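# Place bottles on ledges matching their cap colours

## Task

Put every bottle upright on the wall ledge whose label strip has the same colour as that bottle's cap, so that the bottle's entire base rests on the ledge.

## Robot and tools

Robot: two seven-joint arms, left_arm and right_arm, each ending in a two-finger gripper. Equal joint values on the two arms give mirror-image postures. Now and then something may briefly tug a held part or shove a loose object.

Frame: all poses are in the scene frame. Its origin lies on the plane z = 0, under the point midway between the two arm bases, which sit 0.70 m above it. +x points forward, the way both arms face. +z points up. left_arm is on the +y side; image left and right do not follow arm names. Reported hand positions and orientations can be off by a few centimetres, more at long reach.

Gripper frame: the fingers point along the gripper's +z axis and close along its y axis. end_effector_position is the point between the pads when closed, under 1 cm behind the fingertips. Closing pushes the fingertips about 17 mm further along +z, mostly while the pads are more than 70 mm apart.

Row layout: every motion command uses rows of 16 plain numbers, always both arms even if only one moves. The order is x, y, z, qw, qx, qy, qz, opening for left_arm, then the same eight for right_arm. x, y, z is an absolute target position in metres. qw, qx, qy, qz is an absolute orientation quaternion, w first. Both are in the scene frame. opening runs from -1 (closed) to +1 (fully open, 0.145 m) and is an absolute command. Going from fully open to closed takes at least about 0.5 s. To keep a gripper's orientation, repeat the same target quaternion in every row rather than copying the drifted reading. For an arm that should stay put and presses on nothing, resend at every call the full pose from the last result before it started holding, plus the opening it should keep. A 0 opening is a real command, not 'unchanged'.

execute_actions(actions, cameras): actions is a list of actions. Each action is a table of up to 15 rows, and each row lasts one control step (1/30 s). If fewer than 15 rows are given, the last row is held for the rest of the 15 steps, so each action lasts 0.5 s. A target more than 0.6 m from that gripper's current position along any of the gripper's own axes gets the action refused for both arms. If the first action fails that check against the last reported state, or any action is malformed, the whole call is refused. An empty list just returns state and images. cameras picks which images return: omitted, null or ["all"] means all, [] means none, and an unknown name invalidates the call. The cameras are cam_high and cam_low, both 896x504.

move(target, speed, blend, opening_speed, blocking, cameras): drives each gripper in a straight line from its Hand target to the given pose. target is one 16-number row or a list of up to 15 rows sharing a 10 s cap, with no 0.6 m limit. speed is the path top speed in m/s, 0.002 to 0.5, default 0.25; turning is capped at twice that in rad/s. It can be one value or one per target. blend (m) rounds corners at intermediate targets; 0 stops at each. opening_speed is the rate of the commanded opening per second on the -1..1 scale, at least 0.2. With blocking=false the result returns after about 0.5 s while the move continues, and a new move replaces it. Paths do not avoid obstacles or the other arm. Grippers lag, can stray from the path, and can spike well above speed, especially with a nearly straight arm. A faster move or a target deeper past contact hits harder. The first row's openings go out at the start. Later rows' openings are applied only on arrival, after everything is at rest. The result adds a move: line giving the ending (done, off_target, moving, held, fault) and which limits acted. An arm the ending does not name is done, meaning within 3 mm and 2 degrees. Neither done nor off_target tells you about contact. limits=paced means the pose sent was clipped. limits=held means a check withheld steps.

wait(seconds 0..10): lets time pass holding the last commands; returns early if a running move ends. stop(): brakes a running move, and it needs braking room. zoom_image(camera, region [x0,y0,x1,y1], at most 504x504 px, origin top-left): a closer look at a camera's latest image. read_manual(section="licences"): licence texts only. finished_scene(scene): ends the scene irreversibly; the goal must hold without the robot. Scene 1 is practice and can be skipped.

Controller: each step the commanded pose is clipped to within 90 mm and 16 degrees of the measured pose, then solved by damped inverse kinematics, position first. One action may fall short. The arm is then sent toward the Hand target shown in the result, so send the remainder next. Big gripper rotations can swing the elbow. A clearance check may hold commands that bring an arm near the other's forearm, but it will not stop gripper-to-gripper contact.

Results: joint positions, joint velocities ('within noise' means at rest), joint torques and grip_measured. Torques include gravity and have offsets and noise; positive means toward a larger joint value, and joints 3 and 4 wrap at ±28 N m. Tool commands shows the current gripper commands. execute_actions results also list ee positions at some steps. To hold an object, command an opening clearly below grip_measured; a larger gap squeezes harder, up to about 10 N per pad on objects up to about 11 cm wide. Fast closes can squeeze too hard.

Cameras: calibration lines give K, distortion and T_world_to_cam, which maps scene to camera frame. They may be a few degrees or millimetres off.

Avoid: dropping bottles, releasing them while moving, slams, hard pushes, knocking anything out of the work area (which ends the scene), and arm-to-arm collisions (which fail the scene). Also avoid long holds at full stretch or pushing toward unreachable poses. These heat the motors; a MOTOR HOT line warns at 85 °C, and at 100 °C the arm faults for 30-60 s. Keep motion smooth.

Each tool is called after ">>>" as a command line: name --argument value for each argument, lists and objects as JSON in quotes; but a table of rows of numbers goes row by row, as --pt "numbers of a row", without its own name.

## Session

>>> execute_actions --actions '[]'

Scene clock: 0.00 s.
left_arm: end_effector_position=(+0.3554, +0.1334, +0.3763) grip_measured=+1.00 end_effector_quat_wxyz=(-0.040, -0.585, +0.680, -0.440) | right_arm: end_effector_position=(+0.4020, -0.0846, +0.4120) grip_measured=+1.00 end_effector_quat_wxyz=(+0.172, +0.783, +0.024, +0.598)
Joint positions: left_arm=[0.476 0.652 -0.724 1.144 -0.177 -0.294 0.656 0.145] | right_arm=[0.249 -0.096 -0.415 1.14 -0.092 0.203 -0.635 0.145]
Joint velocities: within noise
Joint torques (N m): no reading
Motor temperatures (°C): left_arm=[23 20 24 22 21 24 21] | right_arm=[21 23 24 21 21 21 22]
Hand target: left_arm +0.3554, +0.1334, +0.3763; -0.040, -0.585, +0.680, -0.440 | right_arm +0.4020, -0.0846, +0.4120; +0.172, +0.783, +0.024, +0.598
Tool commands: left_gripper/opening=+1.0 right_gripper/opening=+1.0

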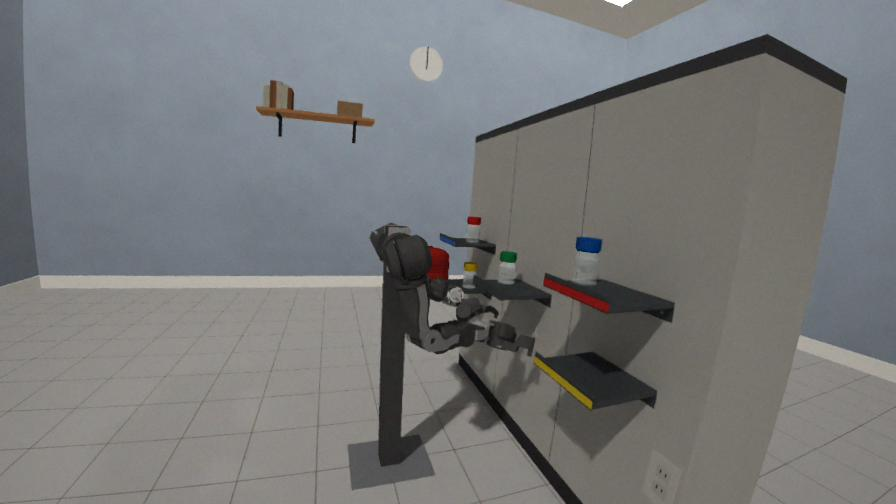

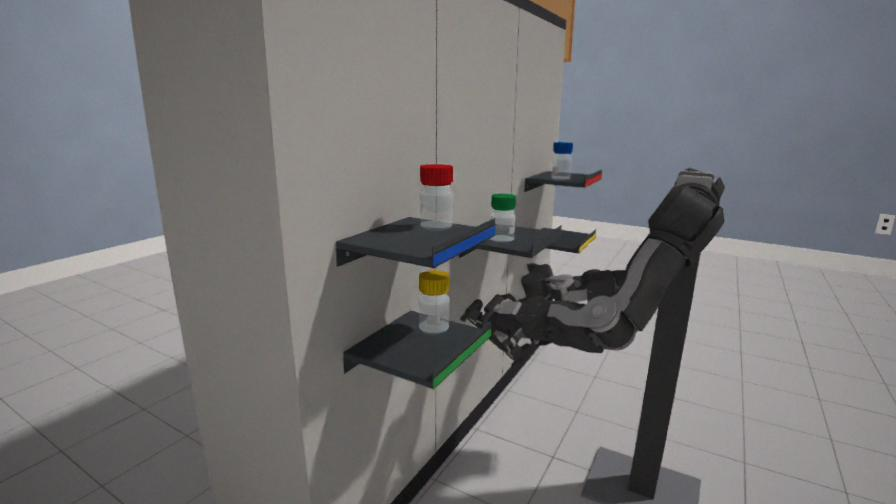

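>>> zoom_image --camera "cam_high" --region '[420, 200, 680, 420]'

>>> zoom_image --camera "cam_low" --region '[320, 130, 620, 400]'

Scaled by 1.938 from the camera's 896x504 image, which has a finer 1280x720 frame.

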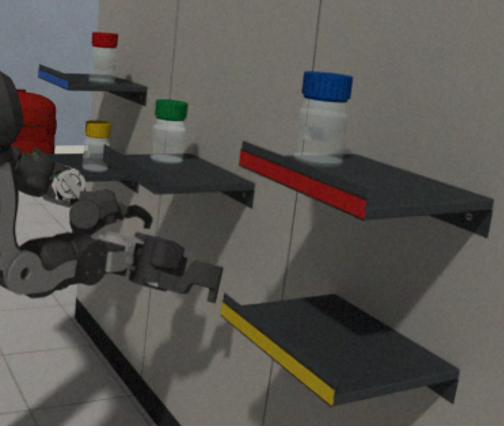

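Scaled by 1.680 from the camera's 896x504 image, which has a finer 1280x720 frame.

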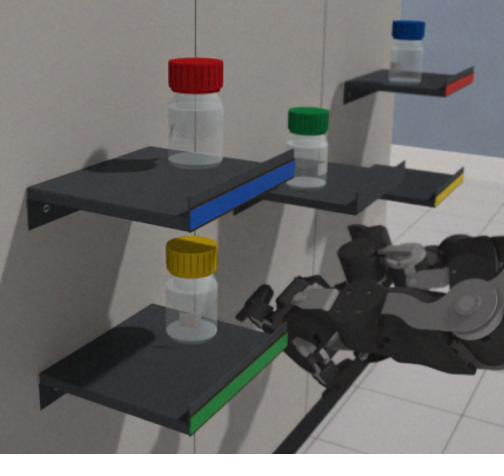

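>>> move --pt "0.20 0.20 0.42 -0.04 -0.585 0.68 -0.44 1 0.22 -0.2 0.42 0.172 0.783 0.024 0.598 1" --pt "0.19 0.32 0.54 0 0.7071 0 0.7071 1 0.19 -0.34 0.73 0 0.7071 0 0.7071 1" --blend 0.03

Scene clock: 115.03 s.
left_arm: end_effector_position=(+0.1906, +0.3200, +0.5407) grip_measured=+1.00 end_effector_quat_wxyz=(-0.174, +0.753, -0.013, +0.635) | right_arm: end_effector_position=(+0.1900, -0.3406, +0.7307) grip_measured=+1.00 end_effector_quat_wxyz=(+0.002, +0.696, -0.001, +0.718)
Joint positions: left_arm=[0.241 1.846 -1.564 2.254 0.639 -0.787 -1.229 0.145] | right_arm=[-0.73 0.68 1.568 2.237 1.337 0.783 0.317 0.145]
Joint velocities: within noise
Joint torques (N m): left_arm=[1.28 4.79 0.21 2.25 -0.18 -0.29 -0.17] | right_arm=[-0.86 4.81 1.94 0.75 0.16 -0.29 0.18]
Motor temperatures (°C): left_arm=[26 22 25 23 22 24 21] | right_arm=[23 23 24 23 21 21 21]
Hand target: left_arm +0.1903, +0.3196, +0.5399; -0.173, +0.753, -0.010, +0.635 | right_arm +0.1903, -0.3400, +0.7297; +0.000, +0.699, +0.001, +0.716
Off the commanded pose: left_arm 0.001 m, 22 deg; orientation clipped | right_arm 0.001 m, 2 deg.
joint read past its limit (right arm) — joint 3 (upper arm roll), upper limit.
joint sent to its limit (left arm) — joint 3 (upper arm roll), lower limit; joint 6 (wrist pitch), lower limit. The joint targets are off in orientation, not in position.
joint sent to its limit (right arm) — joint 3 (upper arm roll), upper limit; joint 6 (wrist pitch), upper limit. The joint targets still meet the commanded pose.
move: off_target (left_arm); limits=paced

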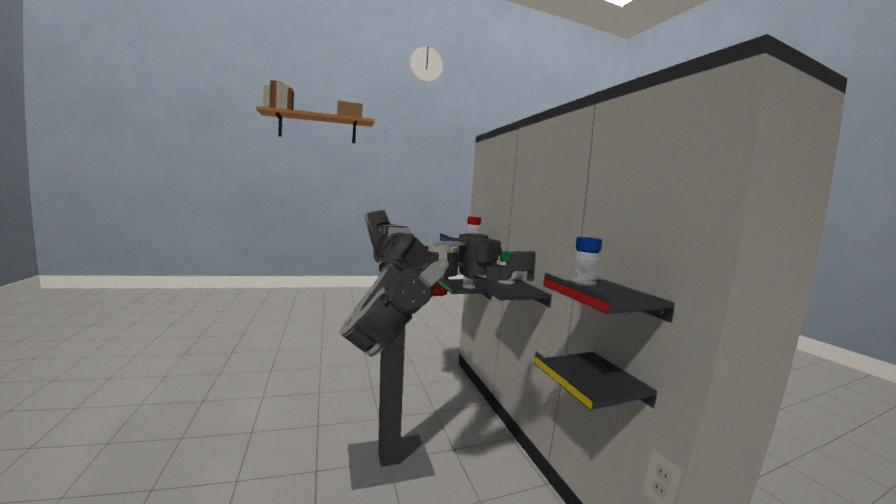

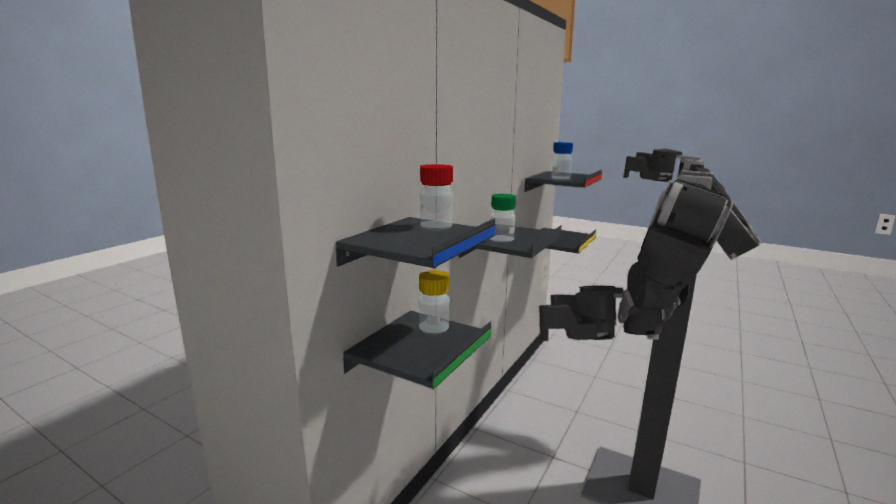

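>>> zoom_image --camera "cam_low" --region '[480, 250, 660, 370]'

>>> zoom_image --camera "cam_high" --region '[420, 200, 620, 310]'

Scaled by 2.800 from the camera's 896x504 image, which has a finer 1280x720 frame.

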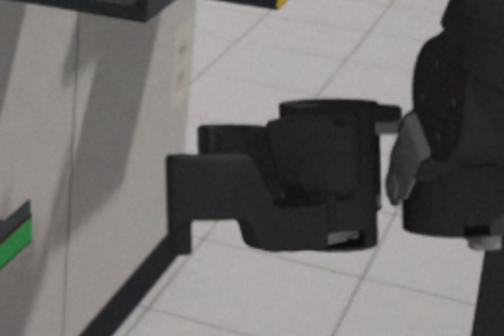

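Scaled by 2.520 from the camera's 896x504 image, which has a finer 1280x720 frame.

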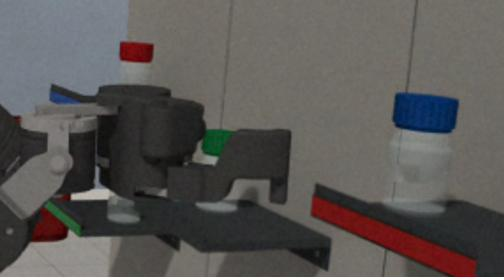

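>>> move --target '[0.28,0.325,0.53,0,0.7071,0,0.7071,1,0.28,-0.35,0.75,0,0.7071,0,0.7071,1]'

>>> zoom_image --camera "cam_low" --region '[340, 240, 620, 400]'

>>> zoom_image --camera "cam_high" --region '[450, 200, 680, 330]'

Scene clock: 141.47 s.
left_arm: end_effector_position=(+0.2806, +0.3247, +0.5307) grip_measured=+1.00 end_effector_quat_wxyz=(-0.013, +0.737, -0.002, +0.676) | right_arm: end_effector_position=(+0.2795, -0.3494, +0.7507) grip_measured=+1.00 end_effector_quat_wxyz=(+0.000, +0.707, +0.002, +0.707)
Joint positions: left_arm=[0.653 1.651 -1.564 1.889 1.293 -0.788 -0.381 0.145] | right_arm=[-0.543 1.112 1.198 2.006 1.407 0.691 0.001 0.145]
Joint velocities: within noise
Joint torques (N m): left_arm=[3.49 5.55 1.5 0.84 0.06 -0.61 0.22] | right_arm=[1.62 6.18 2.18 0.75 0.17 -0.57 -0.14]
Motor temperatures (°C): left_arm=[24 22 24 22 22 24 21] | right_arm=[22 24 24 21 21 20 21]
Hand target: left_arm +0.2802, +0.3250, +0.5302; -0.013, +0.737, -0.003, +0.675 | right_arm +0.2800, -0.3499, +0.7500; +0.000, +0.707, +0.000, +0.707
Off the commanded pose: left_arm 0.001 m, 5 deg | right_arm 0.001 m, 0 deg.
joint sent to its limit (left arm) — joint 3 (upper arm roll), lower limit; joint 6 (wrist pitch), lower limit. The joint targets are off in orientation, not in position.
move: off_target (left_arm)

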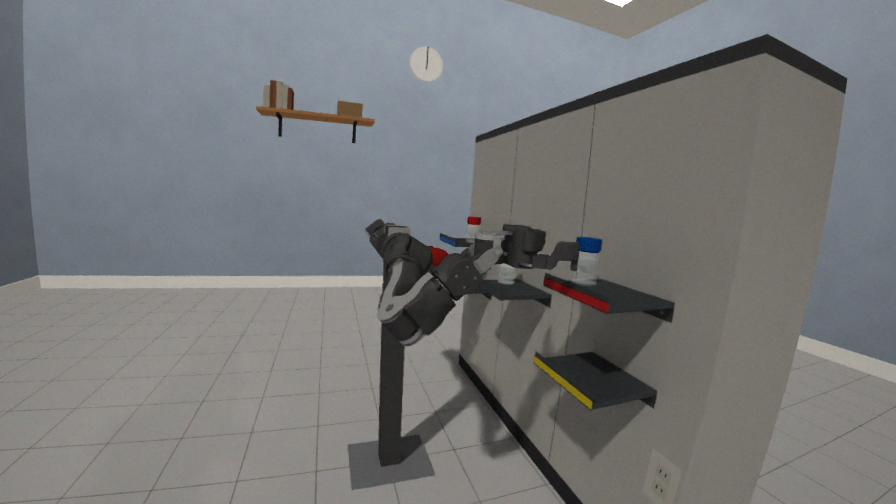

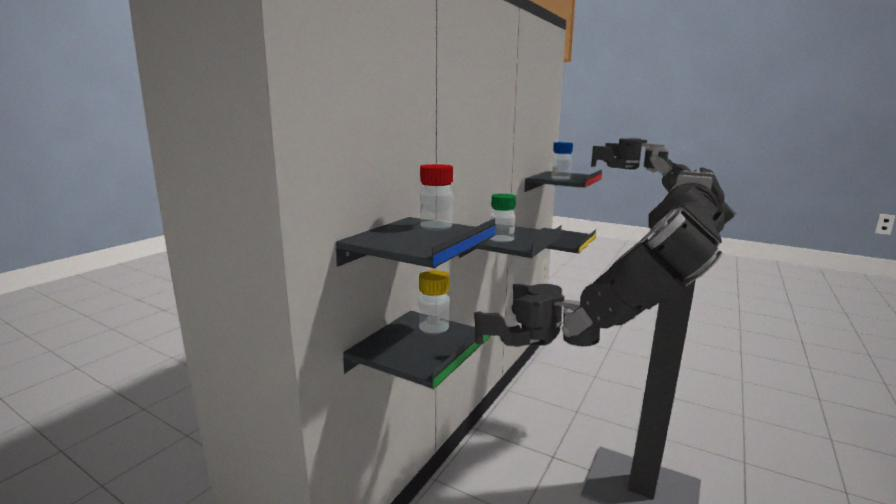

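Scaled by 1.800 from the camera's 896x504 image, which has a finer 1280x720 frame.

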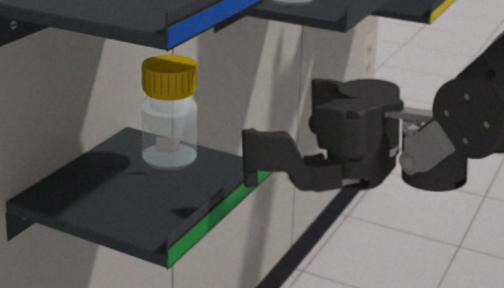

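Scaled by 2.191 from the camera's 896x504 image, which has a finer 1280x720 frame.

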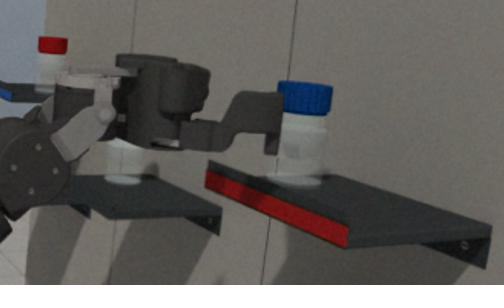

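>>> move --target '[0.405,0.324,0.53,0,0.7071,0,0.7071,1,0.40,-0.35,0.75,0,0.7071,0,0.7071,1]' --speed 0.15

>>> zoom_image --camera "cam_low" --region '[340, 240, 620, 400]'

>>> zoom_image --camera "cam_high" --region '[450, 200, 680, 330]'

Scene clock: 158.33 s.
left_arm: end_effector_position=(+0.4061, +0.3246, +0.5349) grip_measured=+1.00 end_effector_quat_wxyz=(-0.001, +0.701, +0.003, +0.713) | right_arm: end_effector_position=(+0.4000, -0.3498, +0.7489) grip_measured=+1.00 end_effector_quat_wxyz=(+0.011, +0.707, +0.016, +0.707)
Joint positions: left_arm=[0.887 1.196 -1.448 1.359 1.424 -0.572 -0.195 0.145] | right_arm=[-1.311 1.696 1.523 1.542 1.559 0.215 -0.082 0.145]
Joint velocities: within noise
Joint torques (N m): left_arm=[5.95 4.07 2.02 0.65 0.1 -0.34 0.26] | right_arm=[3.71 2.18 5.52 0.2 0.12 -0.41 -0.09]
Motor temperatures (°C): left_arm=[24 23 25 22 21 24 21] | right_arm=[22 24 24 21 21 21 21]
Hand target: left_arm +0.4049, +0.3240, +0.5300; +0.000, +0.707, +0.000, +0.707 | right_arm +0.4000, -0.3502, +0.7499; +0.011, +0.706, +0.015, +0.708
Off the commanded pose: left_arm 0.005 m, 1 deg | right_arm 0.001 m, 2 deg.
joint sent to its limit (right arm) — joint 1 (shoulder pitch), lower limit; joint 5 (forearm roll), upper limit. The joint targets still meet the commanded pose.
move: off_target (left_arm)

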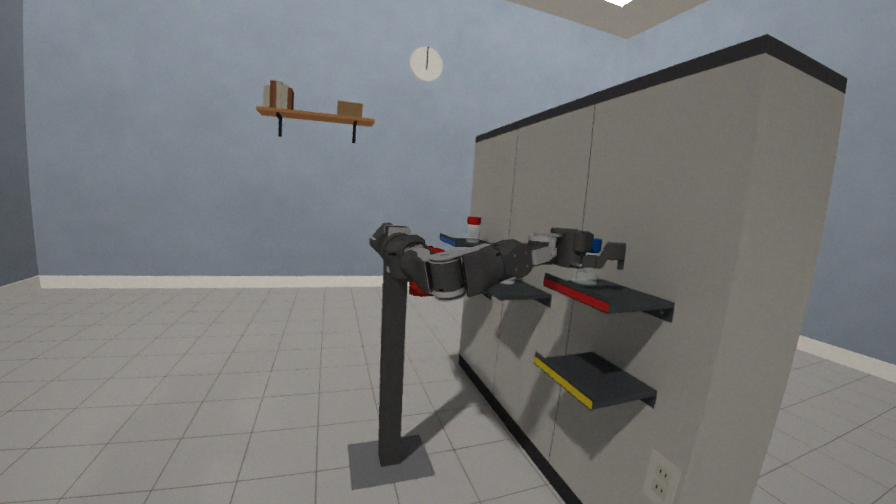

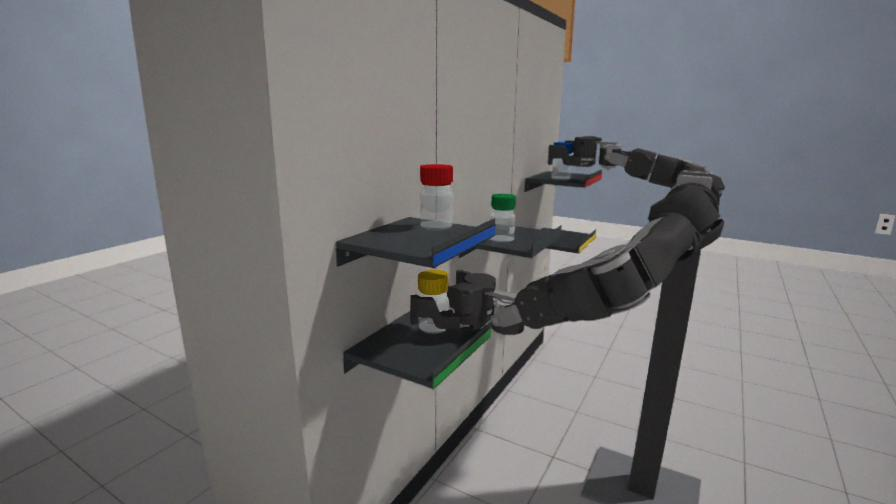

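Scaled by 1.800 from the camera's 896x504 image, which has a finer 1280x720 frame.

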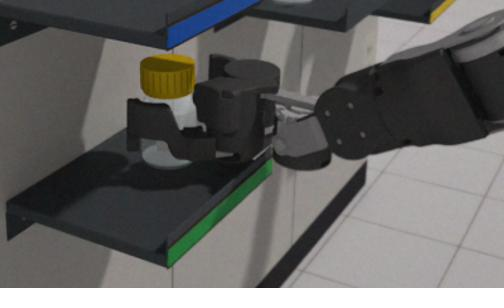

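Scaled by 2.191 from the camera's 896x504 image, which has a finer 1280x720 frame.

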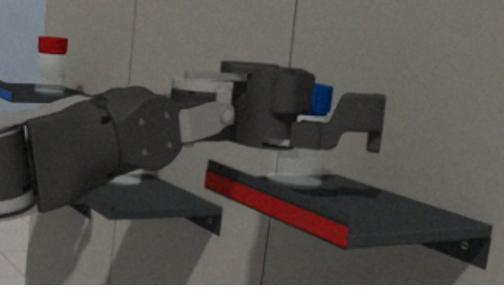

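>>> move --target '[0.405,0.324,0.54,0,0.7071,0,0.7071,-0.5,0.40,-0.35,0.75,0,0.7071,0,0.7071,-0.5]' --speed 0.15 --opening_speed 0.8

>>> zoom_image --camera "cam_low" --region '[340, 240, 620, 400]'

>>> zoom_image --camera "cam_high" --region '[450, 200, 680, 330]'

Scene clock: 177.20 s.
left_arm: end_effector_position=(+0.4046, +0.3253, +0.5390) grip_measured=-0.50 end_effector_quat_wxyz=(-0.002, +0.708, +0.002, +0.706) | right_arm: end_effector_position=(+0.4002, -0.3494, +0.7488) grip_measured=-0.48 end_effector_quat_wxyz=(+0.010, +0.707, +0.017, +0.707)
Joint positions: left_arm=[0.903 1.221 -1.448 1.391 1.429 -0.535 -0.201 0.038] | right_arm=[-1.311 1.697 1.523 1.542 1.559 0.215 -0.082 0.04]
Joint velocities: within noise
Joint torques (N m): left_arm=[7.29 4.05 3.08 1.16 0 -0.63 0.22] | right_arm=[3.84 1.99 5.59 0.13 0.1 -0.44 -0.09]
Motor temperatures (°C): left_arm=[25 22 25 22 21 24 21] | right_arm=[22 24 25 21 21 21 21]
Hand target: left_arm +0.4049, +0.3240, +0.5399; +0.000, +0.707, +0.000, +0.707 | right_arm +0.4000, -0.3501, +0.7499; +0.011, +0.706, +0.015, +0.708
Off the commanded pose: left_arm 0.002 m, 0 deg | right_arm 0.001 m, 2 deg.
joint sent to its limit (right arm) — joint 1 (shoulder pitch), lower limit; joint 5 (forearm roll), upper limit. The joint targets still meet the commanded pose.
move: done

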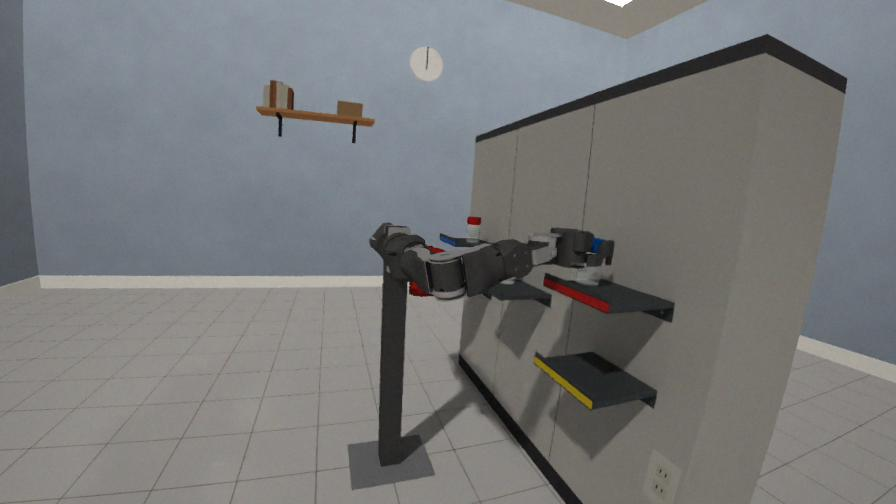

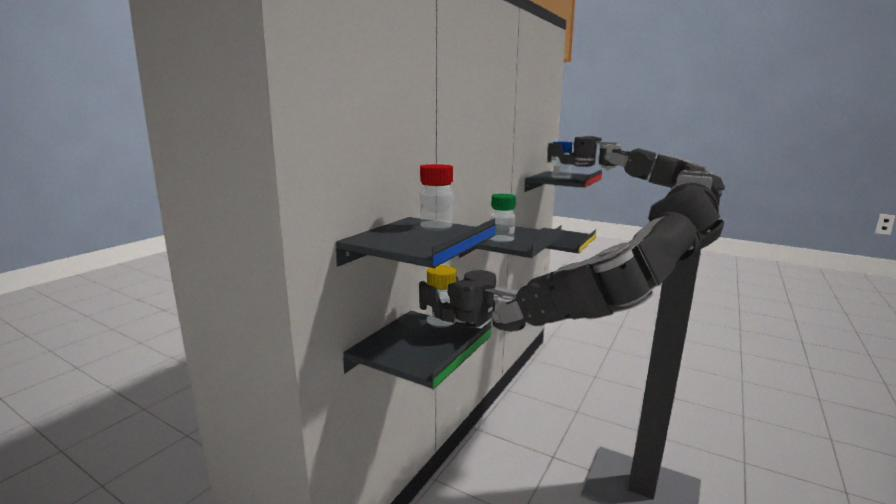

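Scaled by 1.800 from the camera's 896x504 image, which has a finer 1280x720 frame.

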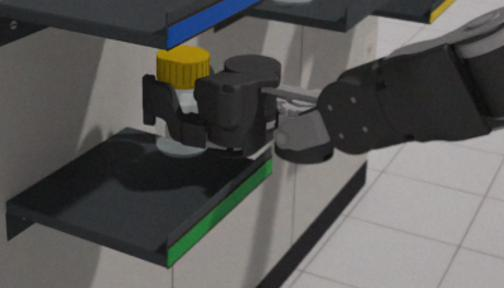

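Scaled by 2.191 from the camera's 896x504 image, which has a finer 1280x720 frame.

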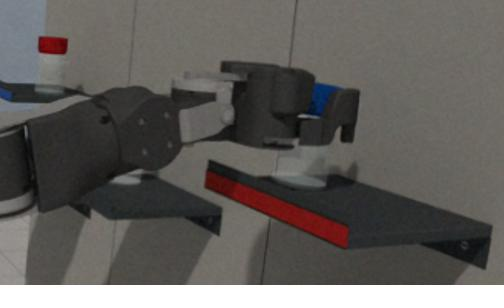

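>>> move --target '[0.405,0.324,0.54,0,0.7071,0,0.7071,-1,0.40,-0.35,0.75,0,0.7071,0,0.7071,-1]' --opening_speed 0.8

>>> zoom_image --camera "cam_low" --region '[340, 240, 620, 400]'

>>> zoom_image --camera "cam_high" --region '[520, 200, 680, 330]'

Scene clock: 188.63 s.
left_arm: end_effector_position=(+0.4046, +0.3252, +0.5391) grip_measured=-0.53 end_effector_quat_wxyz=(-0.002, +0.708, +0.002, +0.706) | right_arm: end_effector_position=(+0.4002, -0.3494, +0.7488) grip_measured=-0.48 end_effector_quat_wxyz=(+0.010, +0.707, +0.017, +0.707)
Joint positions: left_arm=[0.903 1.221 -1.448 1.391 1.429 -0.535 -0.2 0.036] | right_arm=[-1.311 1.697 1.523 1.542 1.559 0.215 -0.082 0.04]
Joint velocities: within noise
Joint torques (N m): left_arm=[7.29 4.02 3.08 1.14 0 -0.63 0.21] | right_arm=[3.92 1.96 5.56 0.16 0.11 -0.43 -0.08]
Motor temperatures (°C): left_arm=[26 22 25 22 21 24 21] | right_arm=[22 23 26 21 20 21 21]
Hand target: left_arm +0.4050, +0.3240, +0.5400; +0.000, +0.707, +0.000, +0.707 | right_arm +0.4000, -0.3501, +0.7499; +0.011, +0.706, +0.015, +0.708
Off the commanded pose: left_arm 0.002 m, 0 deg | right_arm 0.001 m, 2 deg.
joint sent to its limit (right arm) — joint 1 (shoulder pitch), lower limit; joint 5 (forearm roll), upper limit. The joint targets still meet the commanded pose.
move: done

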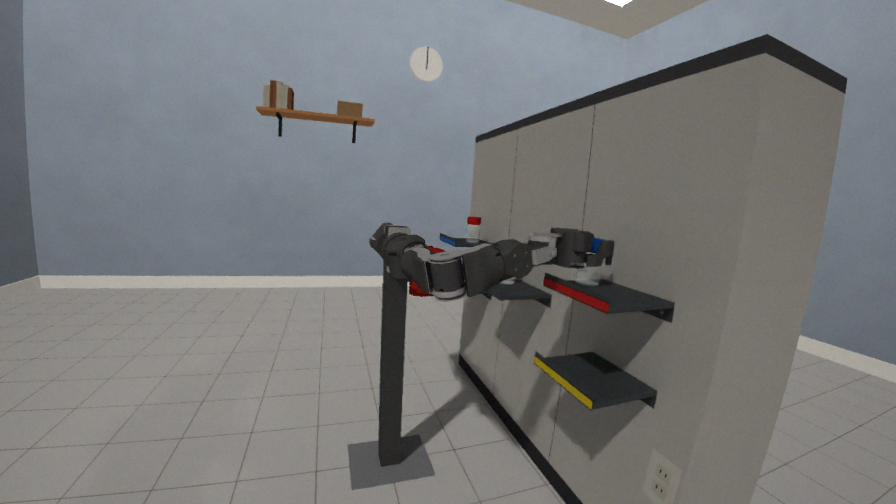

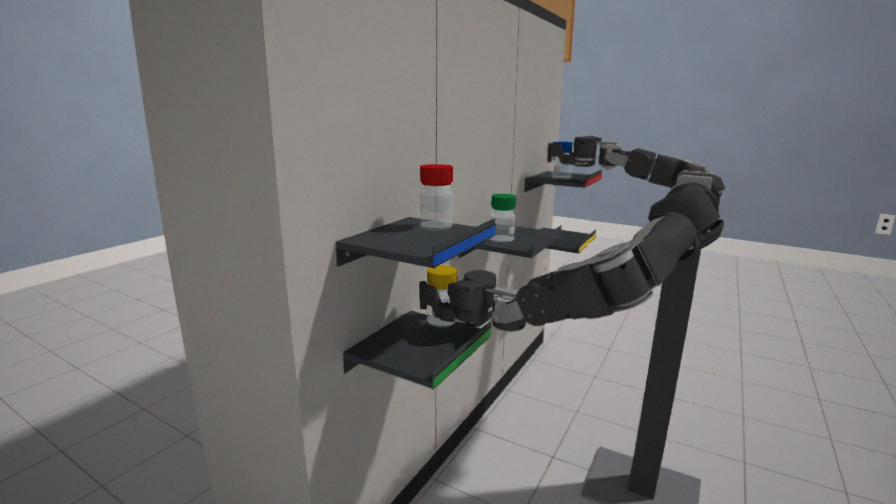

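Scaled by 1.800 from the camera's 896x504 image, which has a finer 1280x720 frame.

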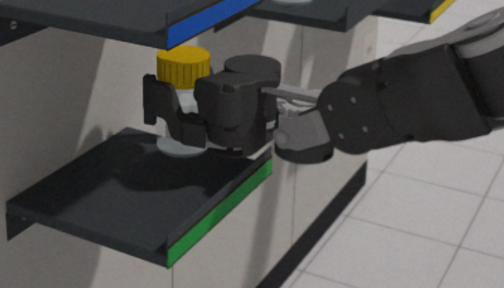

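Scaled by 3.150 from the camera's 896x504 image, which has a finer 1280x720 frame.

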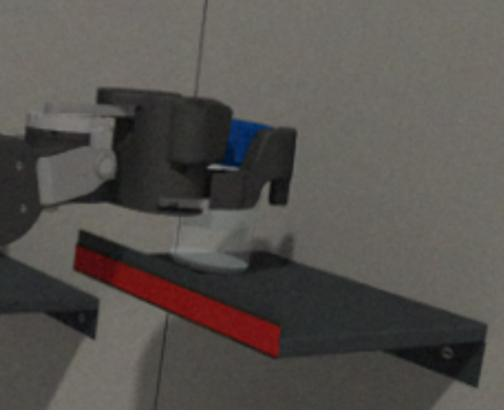

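>>> move --pt "0.405 0.324 0.54 0 0.7071 0 0.7071 0 0.40 -0.35 0.75 0 0.7071 0 0.7071 0" --pt "0.385 0.324 0.535 0 0.7071 0 0.7071 0 0.38 -0.35 0.745 0 0.7071 0 0.7071 0" --pt "0.385 0.324 0.535 0 0.7071 0 0.7071 -1 0.38 -0.35 0.745 0 0.7071 0 0.7071 -1" --opening_speed 1

>>> zoom_image --camera "cam_low" --region '[380, 240, 540, 400]'

>>> zoom_image --camera "cam_high" --region '[520, 200, 680, 330]'

Scene clock: 209.77 s.
left_arm: end_effector_position=(+0.3862, +0.3236, +0.5369) grip_measured=-0.24 end_effector_quat_wxyz=(+0.001, +0.705, +0.000, +0.709) | right_arm: end_effector_position=(+0.3803, -0.3488, +0.7436) grip_measured=-0.27 end_effector_quat_wxyz=(+0.008, +0.707, +0.017, +0.707)
Joint positions: left_arm=[0.854 1.281 -1.453 1.472 1.411 -0.59 -0.225 0.057] | right_arm=[-1.311 1.603 1.523 1.643 1.559 0.215 -0.088 0.055]
Joint velocities: within noise
Joint torques (N m): left_arm=[5.39 4.63 2.45 1.24 -0.01 -0.7 0.02] | right_arm=[3.39 1.75 5.34 0.31 0.1 -0.56 -0.18]
Motor temperatures (°C): left_arm=[27 22 26 21 21 25 21] | right_arm=[22 23 26 20 20 21 21]
Hand target: left_arm +0.3851, +0.3239, +0.5351; +0.000, +0.707, +0.000, +0.707 | right_arm +0.3800, -0.3501, +0.7449; +0.010, +0.705, +0.014, +0.709
Off the commanded pose: left_arm 0.002 m, 0 deg | right_arm 0.002 m, 2 deg.
joint sent to its limit (right arm) — joint 1 (shoulder pitch), lower limit; joint 5 (forearm roll), upper limit. The joint targets still meet the commanded pose.
move: done

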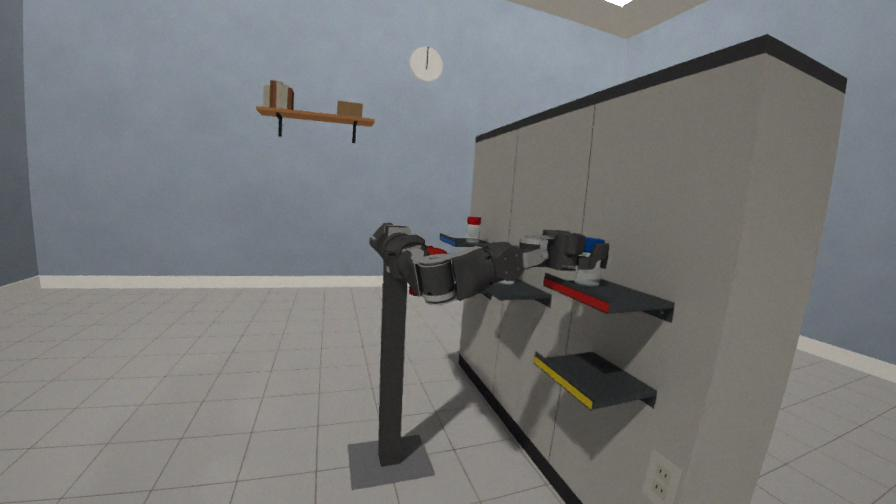

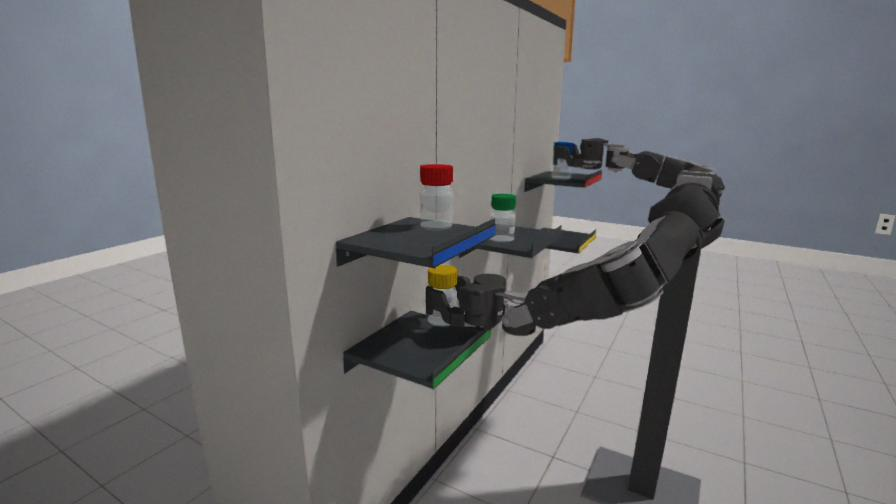

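Scaled by 3.150 from the camera's 896x504 image, which has a finer 1280x720 frame.

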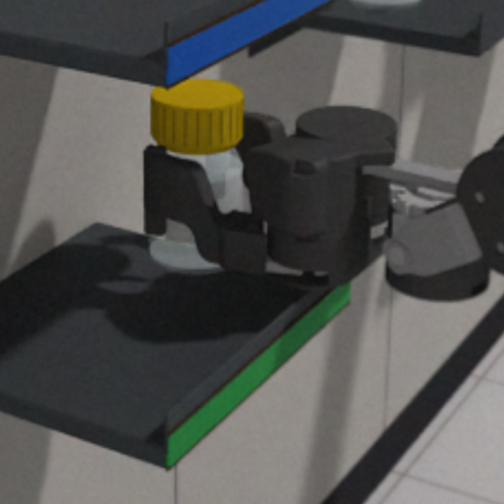

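Scaled by 3.150 from the camera's 896x504 image, which has a finer 1280x720 frame.

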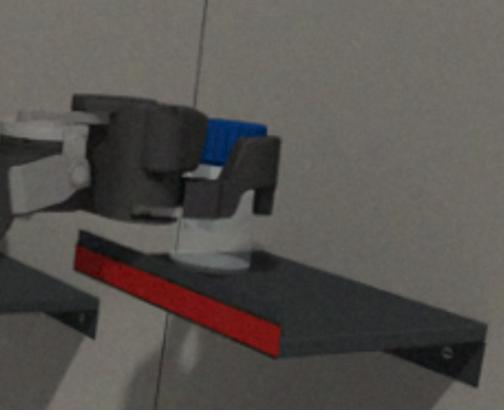

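>>> move --pt "0.385 0.324 0.565 0 0.7071 0 0.7071 -1 0.38 -0.35 0.745 0 0.7071 0 0.7071 -1" --pt "0.235 0.31 0.58 0 0.7071 0 0.7071 -1 0.38 -0.35 0.745 0 0.7071 0 0.7071 -1" --pt "0.235 -0.045 0.70 0 0.7071 0 0.7071 -1 0.38 -0.35 0.745 0 0.7071 0 0.7071 -1" --blend 0.03

>>> zoom_image --camera "cam_low" --region '[420, 140, 640, 300]'

>>> zoom_image --camera "cam_high" --region '[420, 180, 580, 310]'

Scene clock: 260.97 s.
left_arm: end_effector_position=(+0.2410, +0.0596, +0.6649) grip_measured=-0.24 end_effector_quat_wxyz=(-0.015, +0.591, -0.003, +0.806) | right_arm: end_effector_position=(+0.3803, -0.3488, +0.7436) grip_measured=-0.27 end_effector_quat_wxyz=(+0.008, +0.707, +0.017, +0.707)
Joint positions: left_arm=[0.562 0.483 -1.366 2.432 0.378 0.437 -1.547 0.057] | right_arm=[-1.311 1.603 1.523 1.643 1.559 0.215 -0.088 0.055]
Joint velocities: within noise
Joint torques (N m): left_arm=[4.63 -0.2 0.88 3.38 -0.54 -0.18 0.05] | right_arm=[3.36 1.94 5.37 0.25 0.11 -0.55 -0.2]
Motor temperatures (°C): left_arm=[25 23 26 21 21 25 21] | right_arm=[22 23 27 20 20 21 21]
Hand target: left_arm +0.2408, +0.0596, +0.6657; -0.015, +0.589, -0.002, +0.808 | right_arm +0.3800, -0.3501, +0.7449; +0.010, +0.705, +0.014, +0.709
Off the commanded pose: left_arm 0.111 m, 18 deg | right_arm 0.002 m, 2 deg.
joint sent to its limit (right arm) — joint 1 (shoulder pitch), lower limit; joint 5 (forearm roll), upper limit.
move: held (left_arm; a check stopped the path); path passed 2 of 3 targets; blend cut to 0.015 m at target 1; limits=paced,held
pose unreachable (left arm): on one or more control steps of this call, first in action 0 (counted from 0), this arm could not follow its commanded pose, so it was not sent that pose on those steps. It may still have moved: this result reports where it is.
cause: moving toward the commanded pose would bring two parts of the arm too close to each other (its base and another part of the arm, with joints 1 (shoulder pitch) to 6 (wrist pitch) between them).

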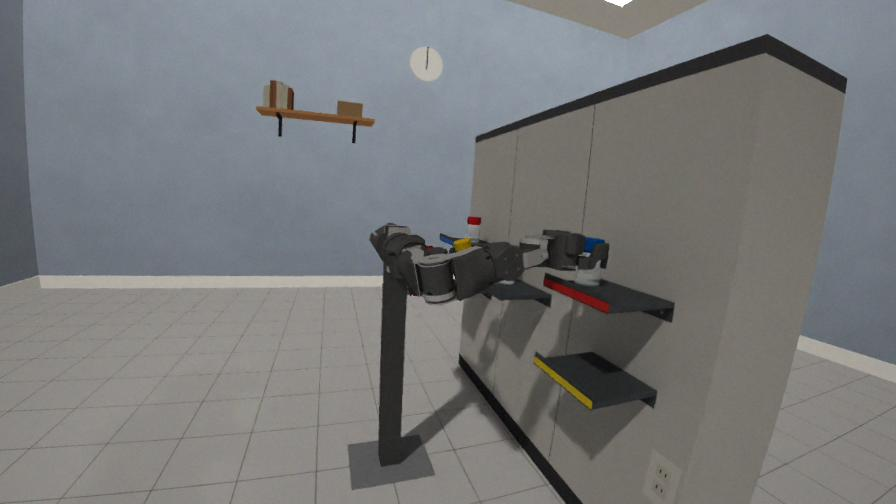

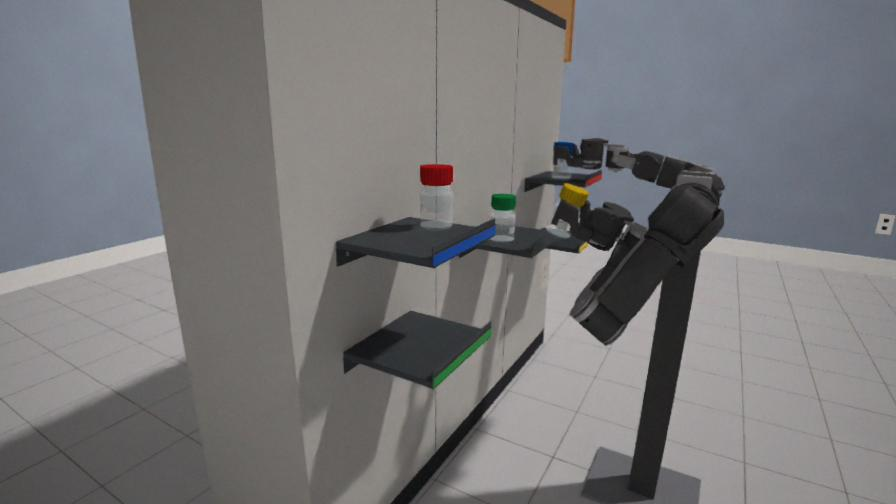

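Scaled by 2.291 from the camera's 896x504 image, which has a finer 1280x720 frame.

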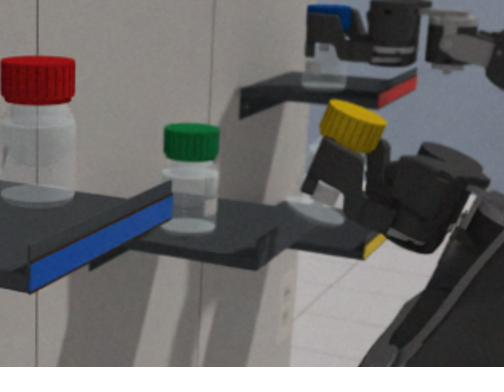

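Scaled by 3.150 from the camera's 896x504 image, which has a finer 1280x720 frame.

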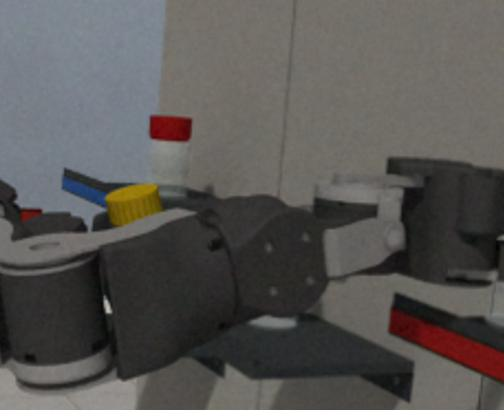

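>>> move --pt "0.23 0.08 0.69 0.2418 0.6645 -0.2418 0.6645 -1 0.38 -0.35 0.745 0 0.7071 0 0.7071 -1" --pt "0.25 -0.04 0.70 0.2418 0.6645 -0.2418 0.6645 -1 0.38 -0.35 0.745 0 0.7071 0 0.7071 -1" --pt "0.345 -0.05 0.70 0.2418 0.6645 -0.2418 0.6645 -1 0.38 -0.35 0.745 0 0.7071 0 0.7071 -1" --blend 0.02

>>> zoom_image --camera "cam_low" --region '[420, 140, 640, 300]'

>>> zoom_image --camera "cam_high" --region '[420, 180, 580, 310]'

Scene clock: 280.37 s.
left_arm: end_effector_position=(+0.3453, -0.0497, +0.6958) grip_measured=-0.24 end_effector_quat_wxyz=(+0.240, +0.670, -0.242, +0.660) | right_arm: end_effector_position=(+0.3803, -0.3488, +0.7436) grip_measured=-0.27 end_effector_quat_wxyz=(+0.008, +0.707, +0.017, +0.707)
Joint positions: left_arm=[1.489 0.546 -1.472 1.971 1.54 0.089 -0.726 0.057] | right_arm=[-1.311 1.603 1.523 1.643 1.559 0.215 -0.088 0.055]
Joint velocities: within noise
Joint torques (N m): left_arm=[9.32 0.33 4.08 0.51 -0.42 -0.71 0.23] | right_arm=[3.26 1.7 5.39 0.23 0.1 -0.54 -0.18]
Motor temperatures (°C): left_arm=[25 22 25 22 22 25 21] | right_arm=[22 23 27 20 20 21 21]
Hand target: left_arm +0.3450, -0.0500, +0.7000; +0.242, +0.664, -0.242, +0.665 | right_arm +0.3800, -0.3501, +0.7449; +0.010, +0.705, +0.014, +0.709
Off the commanded pose: left_arm 0.004 m, 1 deg | right_arm 0.002 m, 2 deg.
joint sent to its limit (right arm) — joint 1 (shoulder pitch), lower limit; joint 5 (forearm roll), upper limit. The joint targets still meet the commanded pose.
move: off_target (left_arm); limits=paced

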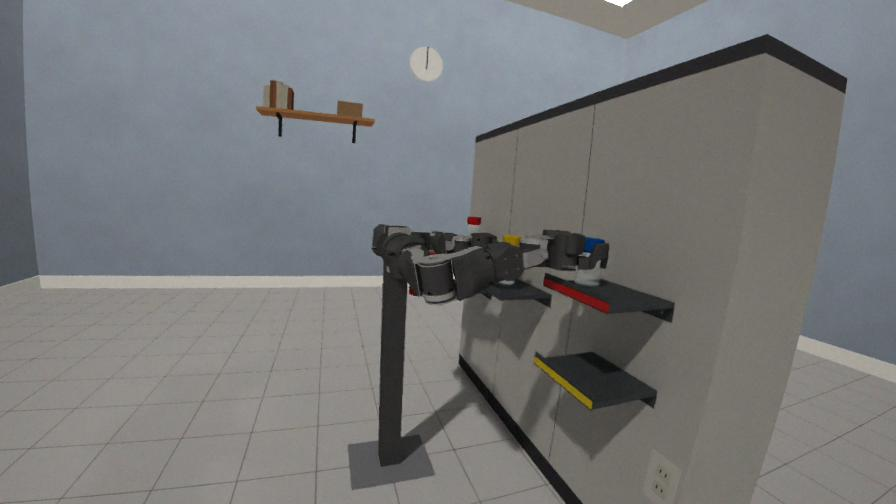

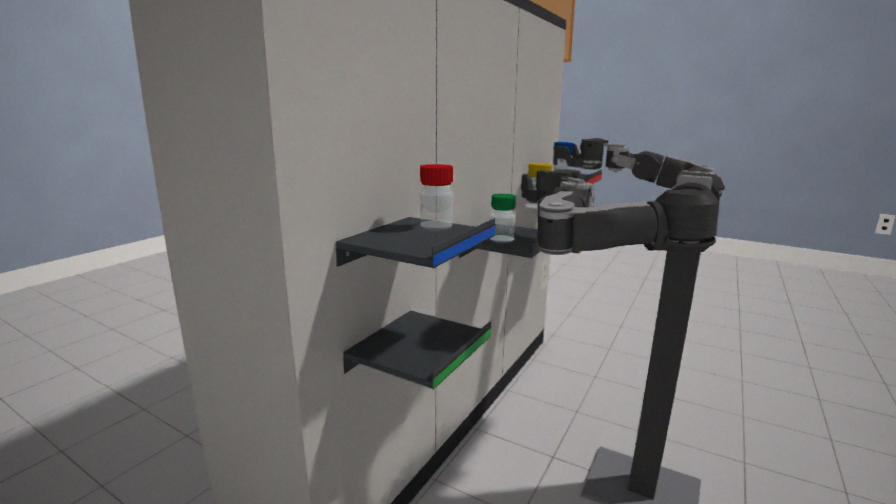

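Scaled by 2.291 from the camera's 896x504 image, which has a finer 1280x720 frame.

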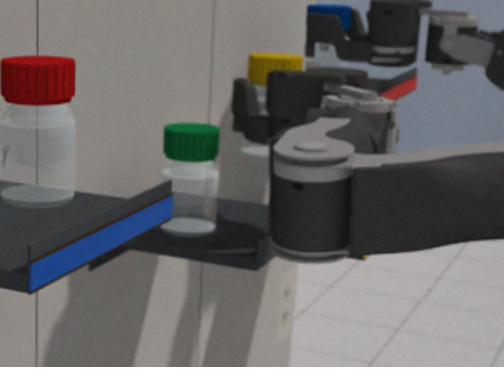

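Scaled by 3.150 from the camera's 896x504 image, which has a finer 1280x720 frame.

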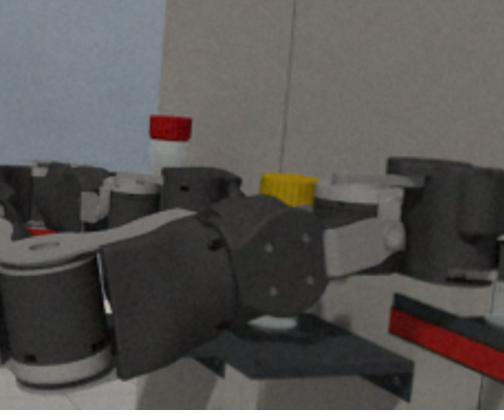

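>>> move --pt "0.345 -0.05 0.67 0.2418 0.6645 -0.2418 0.6645 -1 0.38 -0.35 0.745 0 0.7071 0 0.7071 -1" --pt "0.345 -0.05 0.645 0.2418 0.6645 -0.2418 0.6645 -1 0.38 -0.35 0.745 0 0.7071 0 0.7071 -1" --speed '[0.1,0.02]'

>>> zoom_image --camera "cam_low" --region '[420, 140, 640, 300]'

Scene clock: 301.87 s.
left_arm: end_effector_position=(+0.3456, -0.0490, +0.6445) grip_measured=-0.24 end_effector_quat_wxyz=(+0.238, +0.667, -0.242, +0.663) | right_arm: end_effector_position=(+0.3803, -0.3488, +0.7436) grip_measured=-0.27 end_effector_quat_wxyz=(+0.008, +0.707, +0.017, +0.707)
Joint positions: left_arm=[1.315 0.547 -1.539 1.942 1.334 -0.008 -0.701 0.057] | right_arm=[-1.311 1.603 1.523 1.643 1.559 0.215 -0.088 0.055]
Joint velocities: within noise
Joint torques (N m): left_arm=[7.69 -0.25 3.17 1.17 -0.41 -0.8 0.22] | right_arm=[3.36 1.73 5.33 0.24 0.09 -0.55 -0.18]
Motor temperatures (°C): left_arm=[28 22 27 21 22 25 21] | right_arm=[22 23 27 20 20 21 21]
Hand target: left_arm +0.3450, -0.0500, +0.6451; +0.242, +0.664, -0.242, +0.665 | right_arm +0.3800, -0.3501, +0.7449; +0.010, +0.705, +0.014, +0.709
Off the commanded pose: left_arm 0.001 m, 1 deg | right_arm 0.002 m, 2 deg.
joint sent to its limit (right arm) — joint 1 (shoulder pitch), lower limit; joint 5 (forearm roll), upper limit. The joint targets still meet the commanded pose.
move: done

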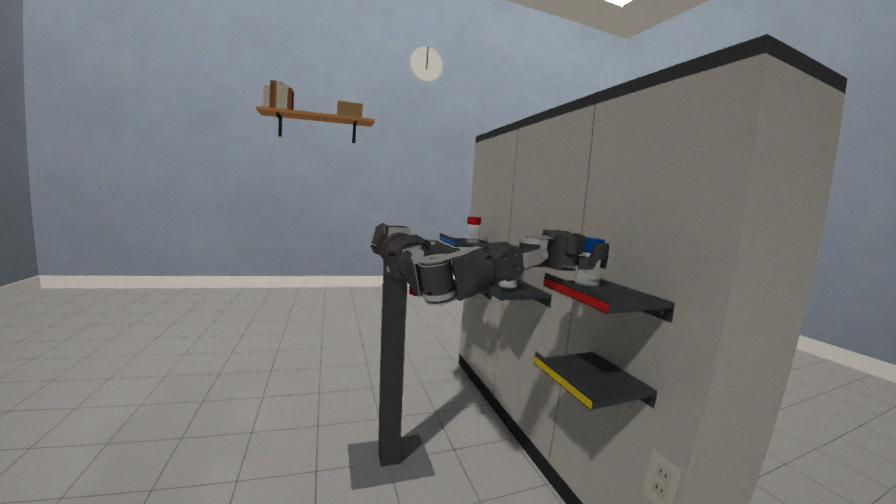

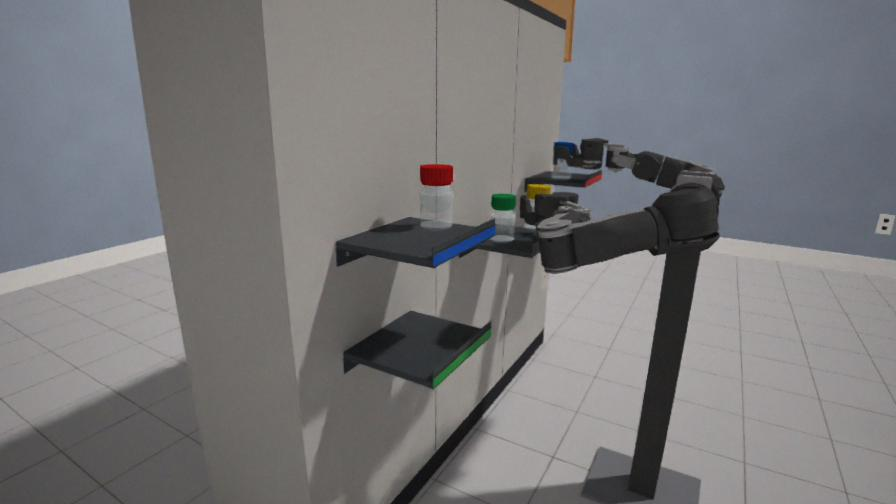

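Scaled by 2.291 from the camera's 896x504 image, which has a finer 1280x720 frame.

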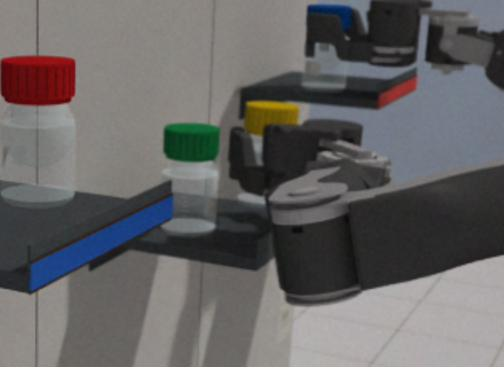

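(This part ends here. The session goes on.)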